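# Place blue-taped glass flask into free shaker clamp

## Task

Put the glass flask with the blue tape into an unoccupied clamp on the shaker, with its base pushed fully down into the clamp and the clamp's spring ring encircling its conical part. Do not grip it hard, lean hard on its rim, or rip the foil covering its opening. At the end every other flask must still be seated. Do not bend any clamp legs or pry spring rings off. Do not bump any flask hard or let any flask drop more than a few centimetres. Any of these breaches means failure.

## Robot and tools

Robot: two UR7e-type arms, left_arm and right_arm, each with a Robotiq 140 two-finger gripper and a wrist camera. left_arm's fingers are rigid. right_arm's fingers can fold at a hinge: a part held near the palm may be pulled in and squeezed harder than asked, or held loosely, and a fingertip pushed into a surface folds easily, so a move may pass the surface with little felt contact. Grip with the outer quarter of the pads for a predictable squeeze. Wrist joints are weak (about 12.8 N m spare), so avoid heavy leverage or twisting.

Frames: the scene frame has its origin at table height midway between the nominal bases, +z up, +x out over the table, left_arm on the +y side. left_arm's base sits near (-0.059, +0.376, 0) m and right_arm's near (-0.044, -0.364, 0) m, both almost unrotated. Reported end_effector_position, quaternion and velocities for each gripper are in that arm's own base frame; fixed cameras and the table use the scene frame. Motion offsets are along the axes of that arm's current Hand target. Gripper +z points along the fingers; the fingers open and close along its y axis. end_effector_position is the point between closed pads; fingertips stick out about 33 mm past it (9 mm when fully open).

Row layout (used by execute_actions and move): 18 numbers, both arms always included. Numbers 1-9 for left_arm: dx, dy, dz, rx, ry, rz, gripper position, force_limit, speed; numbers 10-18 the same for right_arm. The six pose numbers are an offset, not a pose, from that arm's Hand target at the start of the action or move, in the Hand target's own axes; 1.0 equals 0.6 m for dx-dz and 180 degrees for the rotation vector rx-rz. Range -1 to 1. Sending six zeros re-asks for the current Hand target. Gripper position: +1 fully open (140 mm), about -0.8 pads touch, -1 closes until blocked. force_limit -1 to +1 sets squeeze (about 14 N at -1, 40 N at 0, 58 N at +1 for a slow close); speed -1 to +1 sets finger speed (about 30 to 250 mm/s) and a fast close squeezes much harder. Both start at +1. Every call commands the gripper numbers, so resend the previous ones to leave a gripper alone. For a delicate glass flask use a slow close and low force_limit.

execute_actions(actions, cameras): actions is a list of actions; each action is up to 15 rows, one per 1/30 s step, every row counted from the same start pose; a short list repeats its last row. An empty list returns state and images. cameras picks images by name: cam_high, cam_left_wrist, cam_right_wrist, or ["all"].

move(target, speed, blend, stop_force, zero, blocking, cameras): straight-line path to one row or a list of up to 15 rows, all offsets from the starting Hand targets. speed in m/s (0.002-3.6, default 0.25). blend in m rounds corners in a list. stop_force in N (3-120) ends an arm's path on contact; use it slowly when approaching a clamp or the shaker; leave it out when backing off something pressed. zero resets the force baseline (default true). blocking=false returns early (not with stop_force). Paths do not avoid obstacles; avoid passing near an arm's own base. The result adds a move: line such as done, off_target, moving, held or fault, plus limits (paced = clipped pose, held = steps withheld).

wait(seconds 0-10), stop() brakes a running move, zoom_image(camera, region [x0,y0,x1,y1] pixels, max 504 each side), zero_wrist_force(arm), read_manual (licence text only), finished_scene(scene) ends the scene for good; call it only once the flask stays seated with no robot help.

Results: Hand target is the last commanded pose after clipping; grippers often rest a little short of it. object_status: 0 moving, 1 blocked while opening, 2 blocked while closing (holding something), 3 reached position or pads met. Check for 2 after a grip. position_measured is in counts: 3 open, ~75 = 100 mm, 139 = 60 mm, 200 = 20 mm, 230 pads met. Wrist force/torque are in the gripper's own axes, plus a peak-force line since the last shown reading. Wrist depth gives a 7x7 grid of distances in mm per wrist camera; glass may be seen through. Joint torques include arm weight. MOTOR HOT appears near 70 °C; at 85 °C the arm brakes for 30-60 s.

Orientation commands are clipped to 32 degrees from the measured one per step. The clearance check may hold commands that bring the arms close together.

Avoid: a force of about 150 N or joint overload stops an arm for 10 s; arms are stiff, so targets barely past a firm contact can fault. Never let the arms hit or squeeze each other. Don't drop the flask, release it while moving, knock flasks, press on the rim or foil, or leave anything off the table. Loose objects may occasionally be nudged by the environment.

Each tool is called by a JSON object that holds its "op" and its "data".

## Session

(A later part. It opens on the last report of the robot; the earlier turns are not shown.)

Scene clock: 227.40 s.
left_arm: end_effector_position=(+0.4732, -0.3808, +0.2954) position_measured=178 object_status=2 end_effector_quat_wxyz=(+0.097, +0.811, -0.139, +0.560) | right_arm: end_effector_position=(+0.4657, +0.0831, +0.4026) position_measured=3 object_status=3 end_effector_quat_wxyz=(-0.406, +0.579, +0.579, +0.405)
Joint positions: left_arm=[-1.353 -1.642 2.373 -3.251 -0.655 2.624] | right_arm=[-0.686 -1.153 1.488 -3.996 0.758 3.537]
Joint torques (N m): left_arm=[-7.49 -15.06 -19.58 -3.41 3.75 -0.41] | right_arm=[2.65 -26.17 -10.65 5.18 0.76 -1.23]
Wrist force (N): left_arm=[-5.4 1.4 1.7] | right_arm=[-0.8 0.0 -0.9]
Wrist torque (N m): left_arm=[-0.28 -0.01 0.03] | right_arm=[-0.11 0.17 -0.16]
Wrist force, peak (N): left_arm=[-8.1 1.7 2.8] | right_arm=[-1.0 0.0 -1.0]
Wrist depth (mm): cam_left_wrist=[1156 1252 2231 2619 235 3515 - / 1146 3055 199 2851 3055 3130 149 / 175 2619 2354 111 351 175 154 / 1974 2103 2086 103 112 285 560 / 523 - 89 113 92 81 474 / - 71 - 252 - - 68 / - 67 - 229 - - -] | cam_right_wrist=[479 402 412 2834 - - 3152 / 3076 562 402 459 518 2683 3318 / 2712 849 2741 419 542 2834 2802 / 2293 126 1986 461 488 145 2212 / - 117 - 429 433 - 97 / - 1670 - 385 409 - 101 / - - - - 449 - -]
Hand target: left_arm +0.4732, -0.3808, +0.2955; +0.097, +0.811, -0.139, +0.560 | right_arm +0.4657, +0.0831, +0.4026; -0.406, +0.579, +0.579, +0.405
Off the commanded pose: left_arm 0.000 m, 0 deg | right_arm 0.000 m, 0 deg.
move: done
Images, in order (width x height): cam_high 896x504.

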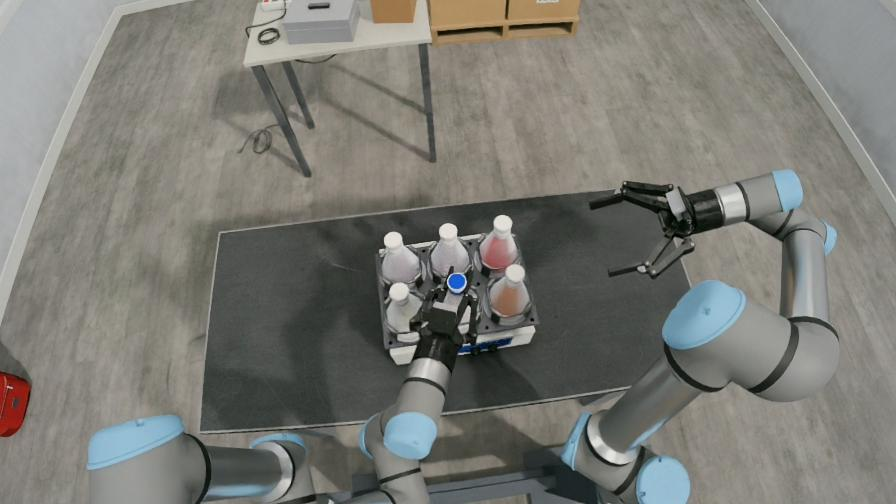

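{"op": "move", "data": {"target": [-0.0141,0,0.0051,0,0,0,-0.98,-0.02,-1,0,0,0,0,0,0,1,1,1], "speed": 0.01, "stop_force": 12, "cameras": ["cam_high","cam_right_wrist","cam_left_wrist"]}}

{"op": "zoom_image", "data": {"camera": "cam_high", "region": [360, 190, 560, 370]}}

{"op": "zoom_image", "data": {"camera": "cam_right_wrist", "region": [340, 60, 500, 300]}}

Scene clock: 232.70 s.
left_arm: end_effector_position=(+0.4731, -0.3807, +0.2865) position_measured=178 object_status=2 end_effector_quat_wxyz=(+0.097, +0.811, -0.139, +0.560) | right_arm: end_effector_position=(+0.4657, +0.0831, +0.4026) position_measured=3 object_status=3 end_effector_quat_wxyz=(-0.406, +0.579, +0.579, +0.405)
Joint positions: left_arm=[-1.354 -1.622 2.386 -3.284 -0.655 2.624] | right_arm=[-0.686 -1.153 1.488 -3.996 0.758 3.537]
Joint torques (N m): left_arm=[-8.5 -28.26 -25.44 -0.4 -0.5 1.06] | right_arm=[3 -25.88 -10.72 5.1 0.65 -1]
Wrist force (N): left_arm=[0.9 -0.6 0.4] | right_arm=[-1.0 -0.1 -1.0]
Wrist torque (N m): left_arm=[-0.22 -0.18 0.26] | right_arm=[-0.13 0.21 -0.16]
Wrist force, peak (N): left_arm=[-6.3 1.2 2.0] | right_arm=[-1.1 0.2 -1.0]
Wrist depth (mm): cam_left_wrist=[1146 1277 1395 2541 229 - 2592 / 174 3290 205 2592 2883 2883 144 / 174 2566 2398 111 369 164 151 / 2021 2021 310 103 115 577 563 / 276 - 89 114 92 81 471 / - 71 - 276 - - 68 / - 67 - 220 - - -] | cam_right_wrist=[482 405 469 3076 - 2866 3114 / 527 572 410 499 500 2866 2771 / 2627 855 2683 439 563 2802 2712 / 2293 126 2627 478 414 144 2119 / - 117 - 433 430 - 97 / - 1528 559 399 408 - 101 / - 1401 - 476 471 - -]
Hand target: left_arm +0.4731, -0.3807, +0.2865; +0.097, +0.811, -0.139, +0.560 | right_arm +0.4657, +0.0831, +0.4026; -0.406, +0.579, +0.579, +0.405
Off the commanded pose: left_arm 0.000 m, 0 deg | right_arm 0.000 m, 0 deg.
move: done
camera_calibration:
cam_left_wrist: T_world_to_cam=[[-0.338305, -0.940645, -0.027152, -0.178053], [-0.597196, 0.236902, -0.766312, 0.599075], [0.72726, -0.243032, -0.641894, -0.10636], [0, 0, 0, 1]] pos_world=[0.37488, -0.335256, 0.385972]
cam_right_wrist: T_world_to_cam=[[0.999728, 0.0191001, -0.0133575, -0.446967], [0.00156451, -0.6268, -0.779178, 0.368465], [-0.0232549, 0.778946, -0.62666, 0.341009], [0, 0, 0, 1]] pos_world=[0.454199, -0.0261359, 0.494826]

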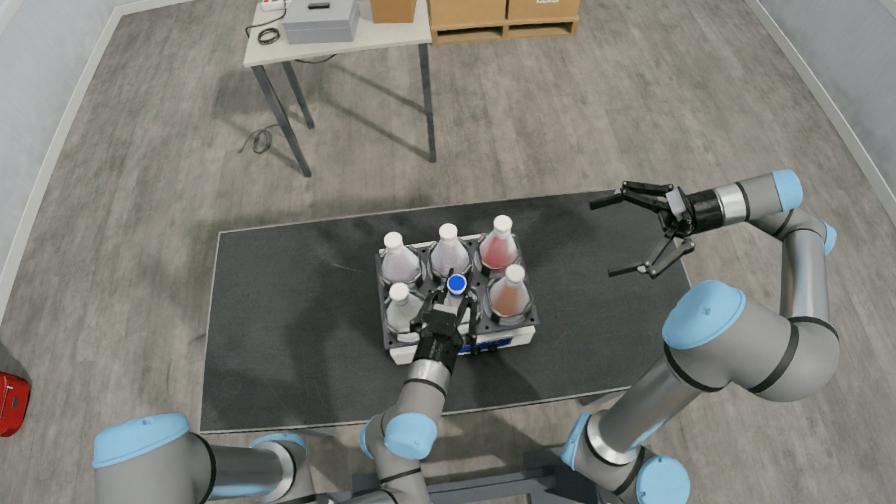

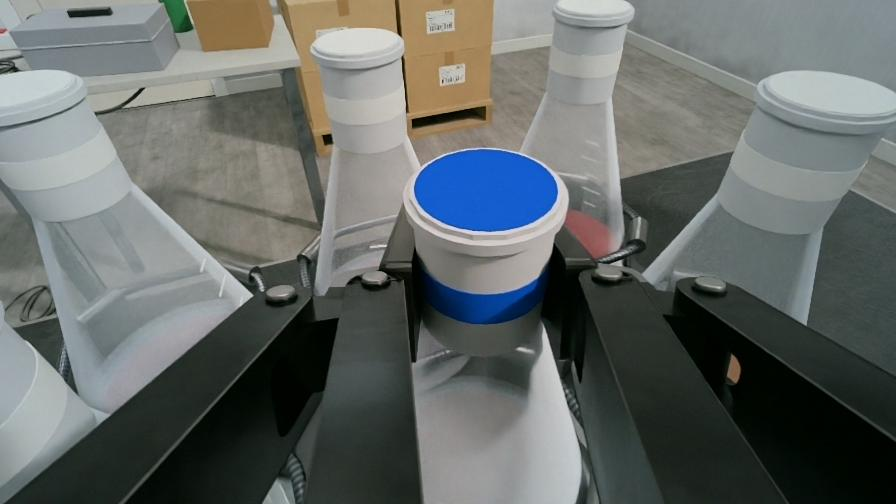

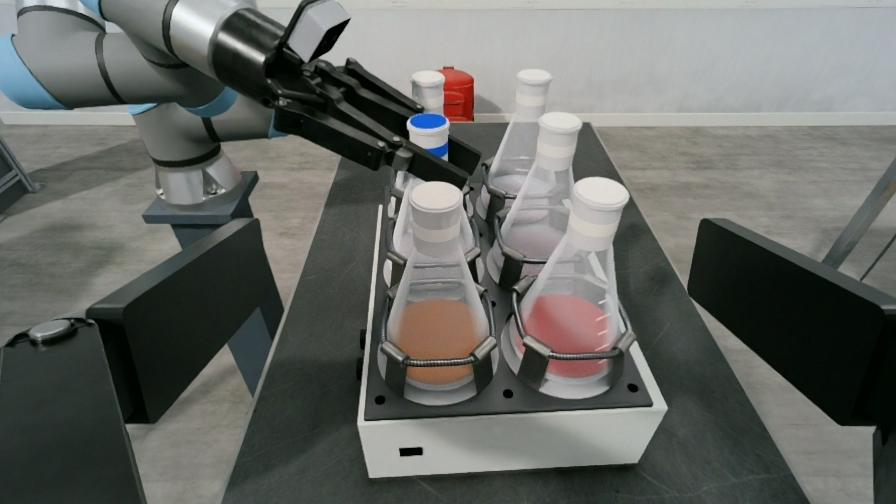

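Scaled by 2.520 from the camera's 896x504 image, which has a finer 1280x720 frame.

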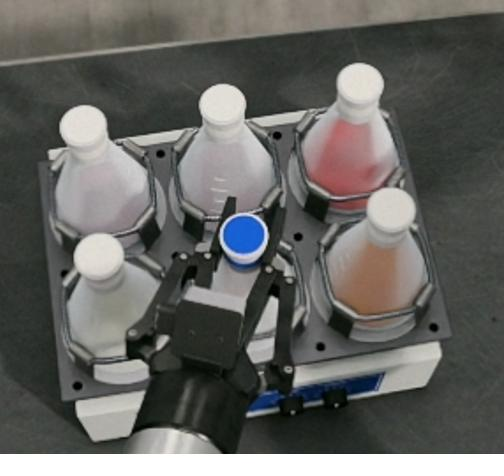

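Scaled by 2.100 from the camera's 896x504 image, which has a finer 1280x720 frame.

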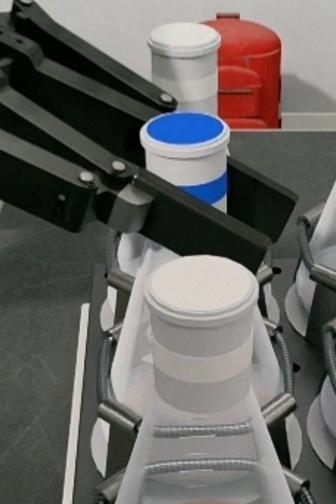

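{"op": "move", "data": {"target": [-0.0188,0,0.0069,0,0,0,-0.98,-0.02,-1,0,0,0,0,0,0,1,1,1], "speed": 0.01, "stop_force": 10, "cameras": ["cam_high","cam_right_wrist","cam_left_wrist"]}}

{"op": "zoom_image", "data": {"camera": "cam_high", "region": [360, 190, 560, 370]}}

{"op": "zoom_image", "data": {"camera": "cam_right_wrist", "region": [340, 60, 500, 300]}}

Scene clock: 236.50 s.
left_arm: end_effector_position=(+0.4731, -0.3808, +0.2859) position_measured=178 object_status=2 end_effector_quat_wxyz=(+0.097, +0.811, -0.139, +0.560) | right_arm: end_effector_position=(+0.4657, +0.0831, +0.4026) position_measured=3 object_status=3 end_effector_quat_wxyz=(-0.406, +0.579, +0.579, +0.405)
Joint positions: left_arm=[-1.354 -1.621 2.386 -3.287 -0.655 2.624] | right_arm=[-0.686 -1.153 1.488 -3.996 0.758 3.537]
Joint torques (N m): left_arm=[-7.23 -25.71 -21.09 -2.2 -0.17 0.16] | right_arm=[2.6 -26.01 -10.67 5.11 0.65 -1.15]
Wrist force (N): left_arm=[8.3 0.8 -0.6] | right_arm=[-1.1 0.0 -0.7]
Wrist torque (N m): left_arm=[-0.18 -0.30 0.13] | right_arm=[-0.11 0.24 -0.16]
Wrist force, peak (N): left_arm=[12.2 1.7 -1.4] | right_arm=[-1.2 0.0 -1.0]
Wrist depth (mm): cam_left_wrist=[1130 1246 1296 2673 229 3564 - / 166 3248 204 2730 2950 3055 144 / 175 2541 2467 111 367 165 151 / 2037 2070 570 103 113 560 539 / 277 - 89 113 92 81 488 / - 71 - 254 - - 68 / - 67 - 230 - - -] | cam_right_wrist=[483 405 425 2473 2655 2655 - / 509 573 411 505 3363 3603 3002 / 2547 846 2712 411 552 2425 2741 / 2314 126 - 477 442 138 2193 / - 117 642 433 436 - 97 / - 1566 - 417 399 - 102 / - 1386 522 459 - - -]
Hand target: left_arm +0.4731, -0.3808, +0.2859; +0.097, +0.811, -0.139, +0.560 (not the last commanded pose) | right_arm +0.4657, +0.0831, +0.4026; -0.406, +0.579, +0.579, +0.405
Off the commanded pose: left_arm 0.011 m, 0 deg | right_arm 0.000 m, 0 deg.
move: contact (left_arm)
camera_calibration:
cam_left_wrist: T_world_to_cam=[[-0.338275, -0.940669, -0.0266822, -0.178265], [-0.597166, 0.236488, -0.766464, 0.598598], [0.727298, -0.243342, -0.641733, -0.106861], [0, 0, 0, 1]] pos_world=[0.37488, -0.335254, 0.385471]
cam_right_wrist: T_world_to_cam=[[0.999728, 0.0191001, -0.0133575, -0.446967], [0.00156451, -0.6268, -0.779178, 0.368465], [-0.0232549, 0.778946, -0.62666, 0.341009], [0, 0, 0, 1]] pos_world=[0.454199, -0.0261359, 0.494826]

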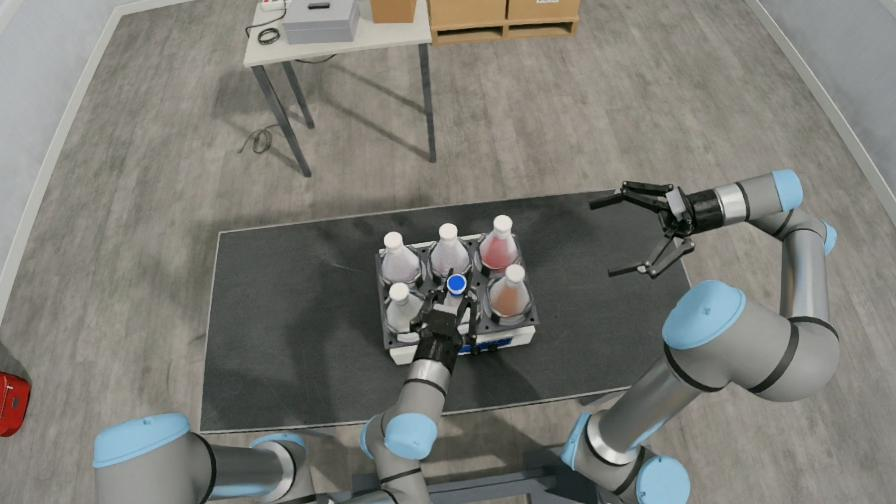

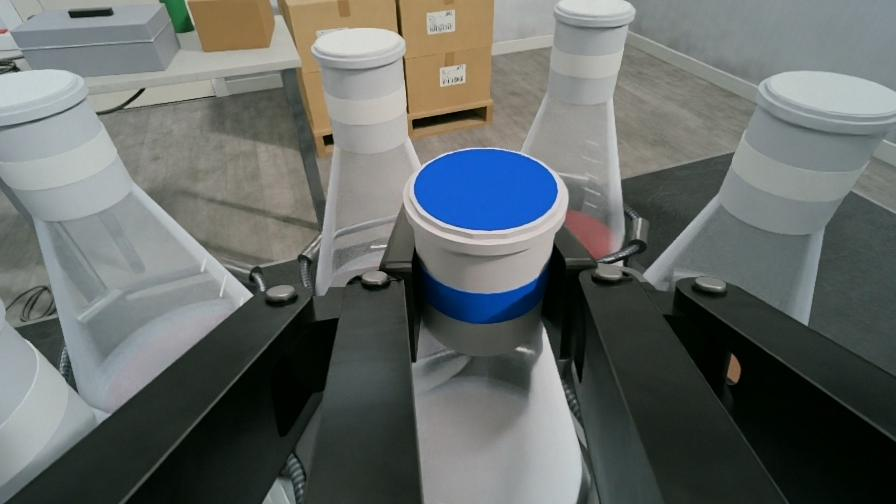

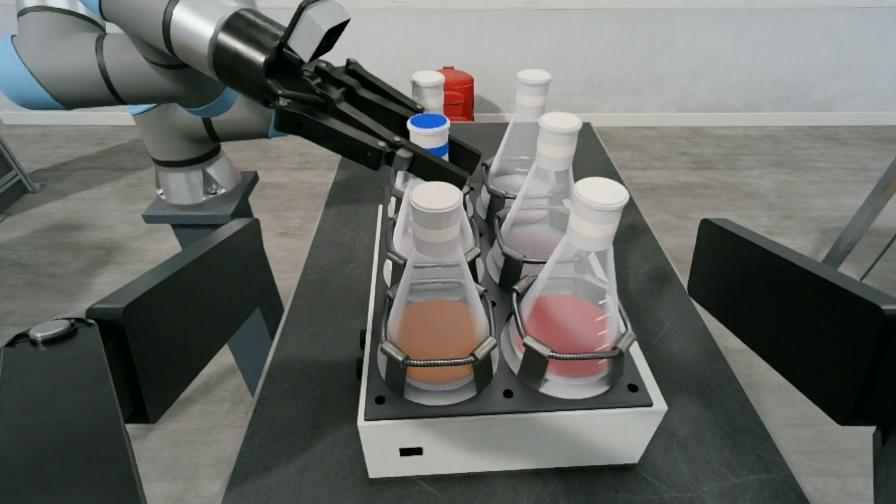

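Scaled by 2.520 from the camera's 896x504 image, which has a finer 1280x720 frame.

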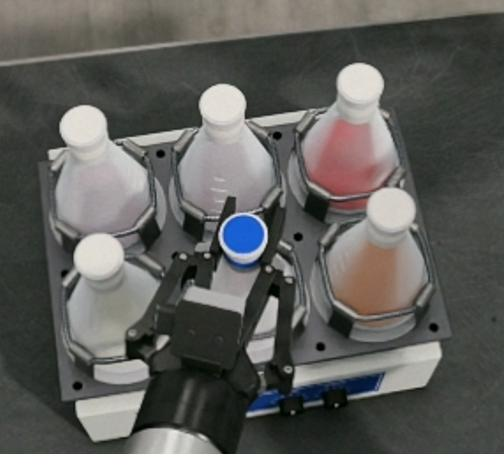

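Scaled by 2.100 from the camera's 896x504 image, which has a finer 1280x720 frame.

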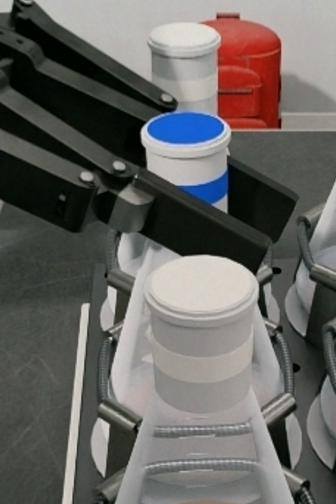

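{"op": "move", "data": {"target": [0,0,0,0,0,0,-0.1,-1,-1,0,0,0,0,0,0,1,1,1]}}

{"op": "wait", "data": {"seconds": 0.5, "cameras": ["cam_left_wrist","cam_right_wrist"]}}

Scene clock: 241.23 s.
left_arm: end_effector_position=(+0.4731, -0.3808, +0.2859) position_measured=141 object_status=0 end_effector_quat_wxyz=(+0.097, +0.811, -0.139, +0.560) | right_arm: end_effector_position=(+0.4657, +0.0831, +0.4026) position_measured=3 object_status=3 end_effector_quat_wxyz=(-0.406, +0.579, +0.579, +0.405)
Joint positions: left_arm=[-1.354 -1.621 2.386 -3.287 -0.655 2.624] | right_arm=[-0.686 -1.153 1.488 -3.996 0.758 3.537]
Joint torques (N m): left_arm=[-7.32 -25.4 -21.2 -2.29 0.95 0.08] | right_arm=[2.97 -26.59 -11.39 5.1 0.59 -0.96]
Wrist force (N): left_arm=[-0.8 -0.9 0.1] | right_arm=[-0.8 -0.1 -0.7]
Wrist torque (N m): left_arm=[-0.21 -0.13 0.29] | right_arm=[-0.14 0.17 -0.16]
Wrist force, peak (N): left_arm=[8.6 0.7 -0.6] | right_arm=[-1.1 0.0 -1.1]
Wrist depth (mm): cam_left_wrist=[1151 1216 1264 2467 229 - - / 175 3092 203 2789 3092 3019 143 / 174 2673 2491 111 344 175 151 / 1974 2037 128 104 124 555 - / 509 91 98 227 124 86 76 / - 72 - 273 260 - 68 / - - - - 217 - 69] | cam_right_wrist=[482 405 409 2402 - 3233 4585 / 497 557 411 464 503 3233 3363 / 2627 852 2212 415 549 3076 2683 / 2272 126 1092 474 465 138 2067 / - 117 721 424 430 - 97 / - 1519 522 391 398 - 102 / - 1409 - 482 - - -]
Hand target: left_arm +0.4731, -0.3808, +0.2859; +0.097, +0.811, -0.139, +0.560 | right_arm +0.4657, +0.0831, +0.4026; -0.406, +0.579, +0.579, +0.405
Off the commanded pose: left_arm 0.000 m, 0 deg | right_arm 0.000 m, 0 deg.
move: done

Scene clock: 241.73 s.
left_arm: end_effector_position=(+0.4731, -0.3808, +0.2859) position_measured=141 object_status=3 end_effector_quat_wxyz=(+0.097, +0.811, -0.139, +0.560) | right_arm: end_effector_position=(+0.4657, +0.0831, +0.4026) position_measured=3 object_status=3 end_effector_quat_wxyz=(-0.406, +0.579, +0.579, +0.405)
Joint positions: left_arm=[-1.354 -1.621 2.386 -3.287 -0.655 2.624] | right_arm=[-0.686 -1.153 1.488 -3.996 0.758 3.537]
Joint torques (N m): left_arm=[-7 -26.01 -21.66 -2.21 1.44 0.01] | right_arm=[2.56 -26.1 -11.1 5.15 0.52 -1.1]
Wrist force (N): left_arm=[-1.0 -0.9 0.2] | right_arm=[-0.9 -0.1 -0.7]
Wrist torque (N m): left_arm=[-0.21 -0.08 0.29] | right_arm=[-0.14 0.20 -0.16]
Wrist force, peak (N): left_arm=[-0.9 -1.2 0.0] | right_arm=[-1.1 0.0 -0.9]
Wrist depth (mm): cam_left_wrist=[1161 1246 1283 2701 228 - - / 167 3019 203 2619 3092 2950 143 / 174 2592 2421 111 358 643 151 / 2086 2086 128 104 124 - - / 1820 91 98 129 125 86 75 / - 72 - 261 258 - 68 / - - - - - - 69] | cam_right_wrist=[483 405 410 2522 3039 2771 2600 / 520 554 410 471 529 3192 3152 / 2600 852 2627 414 520 2741 2802 / 2252 126 2449 479 469 138 1510 / - 117 - 455 425 - 97 / - 1638 - 405 397 - 102 / - 1425 - 445 - - -]
Hand target: left_arm +0.4731, -0.3808, +0.2859; +0.097, +0.811, -0.139, +0.560 | right_arm +0.4657, +0.0831, +0.4026; -0.406, +0.579, +0.579, +0.405
Tool commands: left_gripper/position=-0.1 left_gripper/force_limit=-1.0 left_gripper/speed=-1.0 right_gripper/position=+1.0 right_gripper/force_limit=+1.0 right_gripper/speed=+1.0
Off the commanded pose: left_arm 0.000 m, 0 deg | right_arm 0.000 m, 0 deg.
wait: 0.50 s; at rest by 0.17 s
camera_calibration:
cam_left_wrist: T_world_to_cam=[[-0.338275, -0.940669, -0.0266822, -0.178265], [-0.597166, 0.236488, -0.766464, 0.598598], [0.727298, -0.243342, -0.641733, -0.106861], [0, 0, 0, 1]] pos_world=[0.37488, -0.335254, 0.385471]
cam_right_wrist: T_world_to_cam=[[0.999728, 0.0191001, -0.0133575, -0.446967], [0.00156451, -0.6268, -0.779178, 0.368465], [-0.0232549, 0.778946, -0.62666, 0.341009], [0, 0, 0, 1]] pos_world=[0.454199, -0.0261359, 0.494826]
Images, in order (width x height): cam_left_wrist 896x504, cam_right_wrist 896x504.

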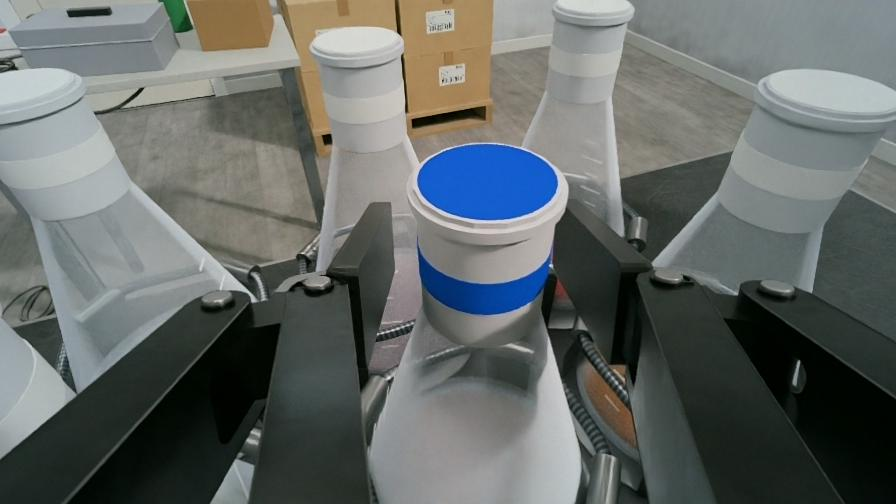

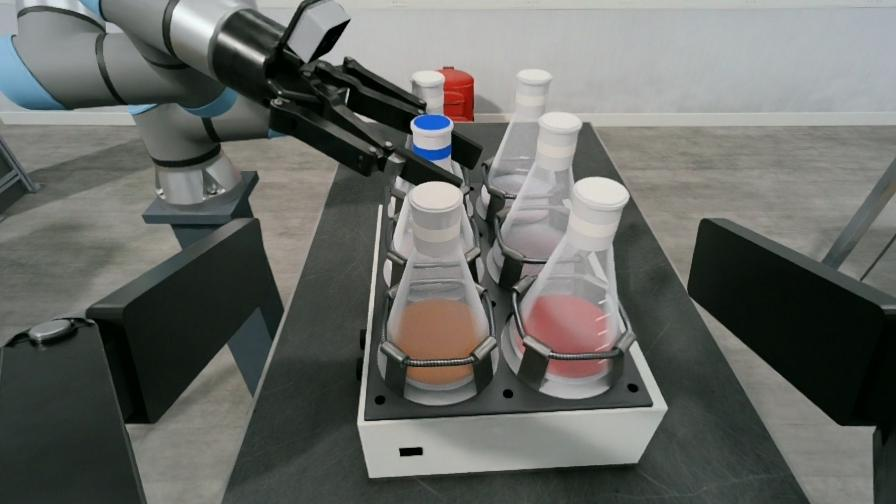

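{"op": "move", "data": {"target": [[0,0,-0.2,0,0,0,-0.1,-1,-1,0,0,0,0,0,0,1,1,1],[0.2,0,-0.27,0,0,0,-0.1,-1,-1,0,0,0,0,0,0,1,1,1]], "speed": 0.1, "blend": [0.02,0], "cameras": ["all"]}}

{"op": "zoom_image", "data": {"camera": "cam_high", "region": [360, 190, 560, 370]}}

{"op": "zoom_image", "data": {"camera": "cam_right_wrist", "region": [340, 60, 500, 300]}}

Scene clock: 247.20 s.
left_arm: end_effector_position=(+0.3705, -0.3440, +0.4555) position_measured=141 object_status=3 end_effector_quat_wxyz=(+0.097, +0.811, -0.139, +0.560) | right_arm: end_effector_position=(+0.4657, +0.0831, +0.4026) position_measured=3 object_status=3 end_effector_quat_wxyz=(-0.406, +0.579, +0.579, +0.405)
Joint positions: left_arm=[-1.726 -2.207 2.162 -1.98 -0.405 2.058] | right_arm=[-0.686 -1.153 1.488 -3.996 0.758 3.537]
Joint torques (N m): left_arm=[-6.77 3.79 -28.67 -4.53 1.9 0.95] | right_arm=[3.06 -26.55 -11.08 5.12 0.48 -1.09]
Wrist force (N): left_arm=[-0.8 -1.7 -0.3] | right_arm=[-0.8 0.0 -0.8]
Wrist torque (N m): left_arm=[-0.38 -0.12 0.12] | right_arm=[-0.11 0.17 -0.15]
Wrist force, peak (N): left_arm=[-1.3 -1.9 0.2] | right_arm=[-1.1 0.2 -1.0]
Wrist depth (mm): cam_left_wrist=[2851 3092 2541 2673 5703 3830 386 / 1418 1387 2883 3019 3515 3290 - / 2701 2950 2950 2883 2759 2984 2789 / 2271 2333 127 2312 141 830 2271 / 2070 91 97 439 125 86 79 / - 72 - 442 - - 69 / - - - 396 - - 69] | cam_right_wrist=[3192 2683 2379 2741 3275 3503 2655 / 3318 742 2379 2497 533 2899 3039 / 2834 849 2627 531 437 2627 2712 / 2212 125 2573 474 445 138 2174 / - 117 - 435 433 - 97 / - 1557 562 397 418 - 102 / - 1401 - 468 - - -]
Hand target: left_arm +0.3705, -0.3441, +0.4556; +0.097, +0.811, -0.139, +0.560 | right_arm +0.4657, +0.0831, +0.4026; -0.406, +0.579, +0.579, +0.405
Off the commanded pose: left_arm 0.000 m, 0 deg | right_arm 0.000 m, 0 deg.
move: done
camera_calibration:
cam_left_wrist: T_world_to_cam=[[-0.338122, -0.940721, -0.0267787, -0.173932], [-0.597266, 0.23649, -0.766385, 0.65855], [0.727287, -0.243138, -0.641824, 0.0855782], [0, 0, 0, 1]] pos_world=[0.27228, -0.298555, 0.554971]
cam_right_wrist: T_world_to_cam=[[0.999728, 0.0191001, -0.0133575, -0.446967], [0.00156451, -0.6268, -0.779178, 0.368465], [-0.0232549, 0.778946, -0.62666, 0.341009], [0, 0, 0, 1]] pos_world=[0.454199, -0.0261359, 0.494826]

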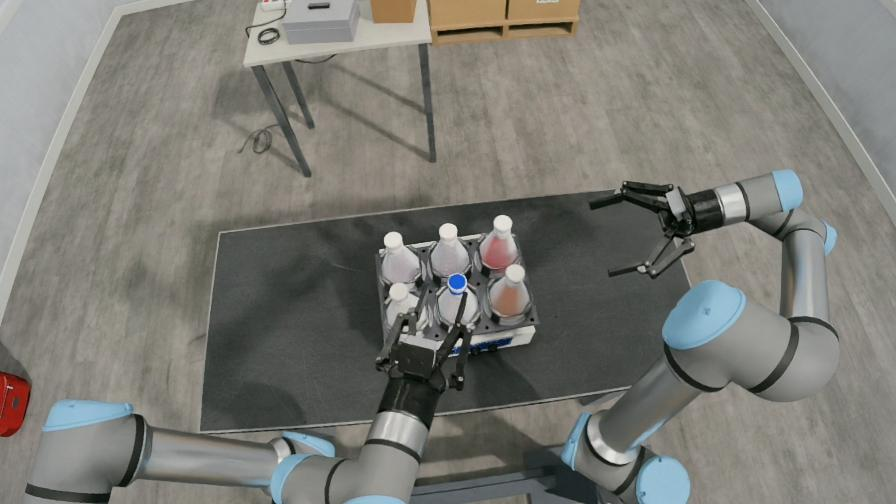

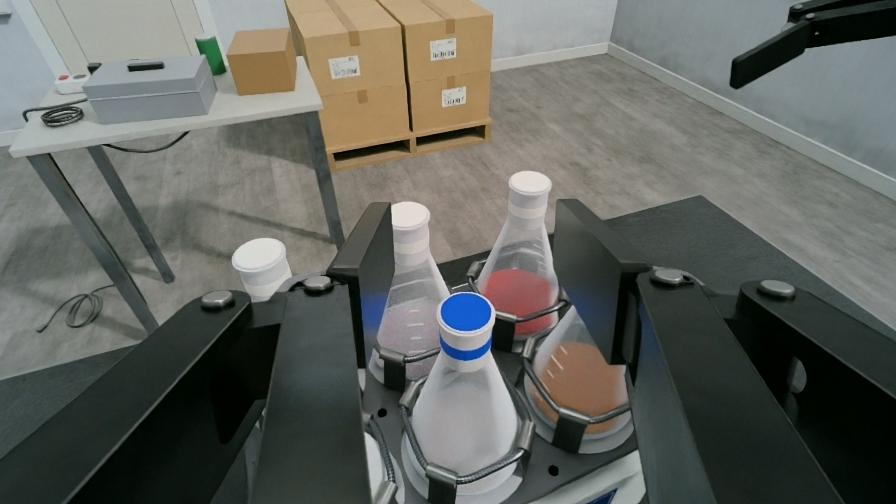

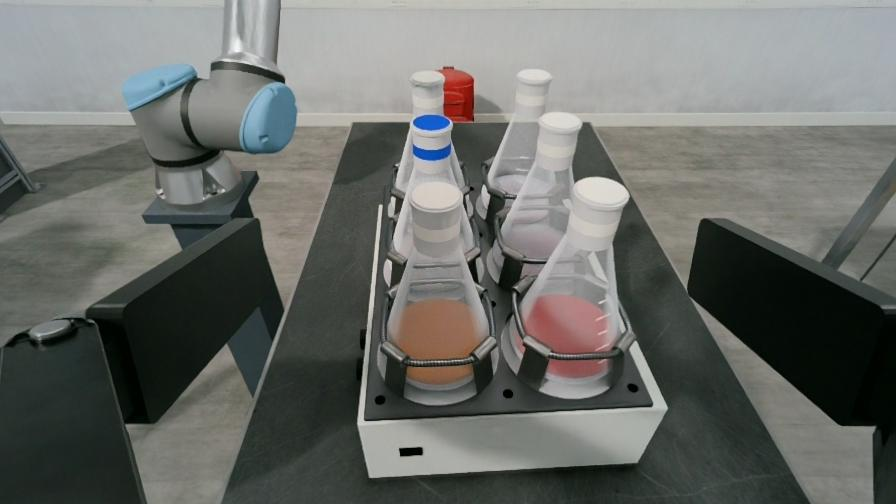

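Scaled by 2.520 from the camera's 896x504 image, which has a finer 1280x720 frame.

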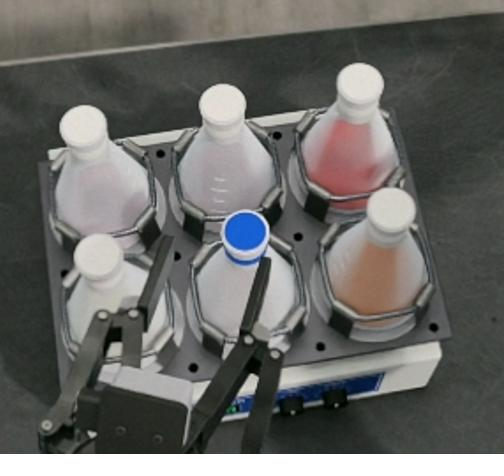

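Scaled by 2.100 from the camera's 896x504 image, which has a finer 1280x720 frame.

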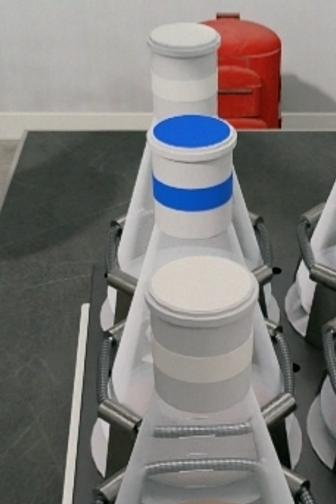

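{"op": "finished_scene", "data": {"scene": 1}}

The scene is finished: the task was done.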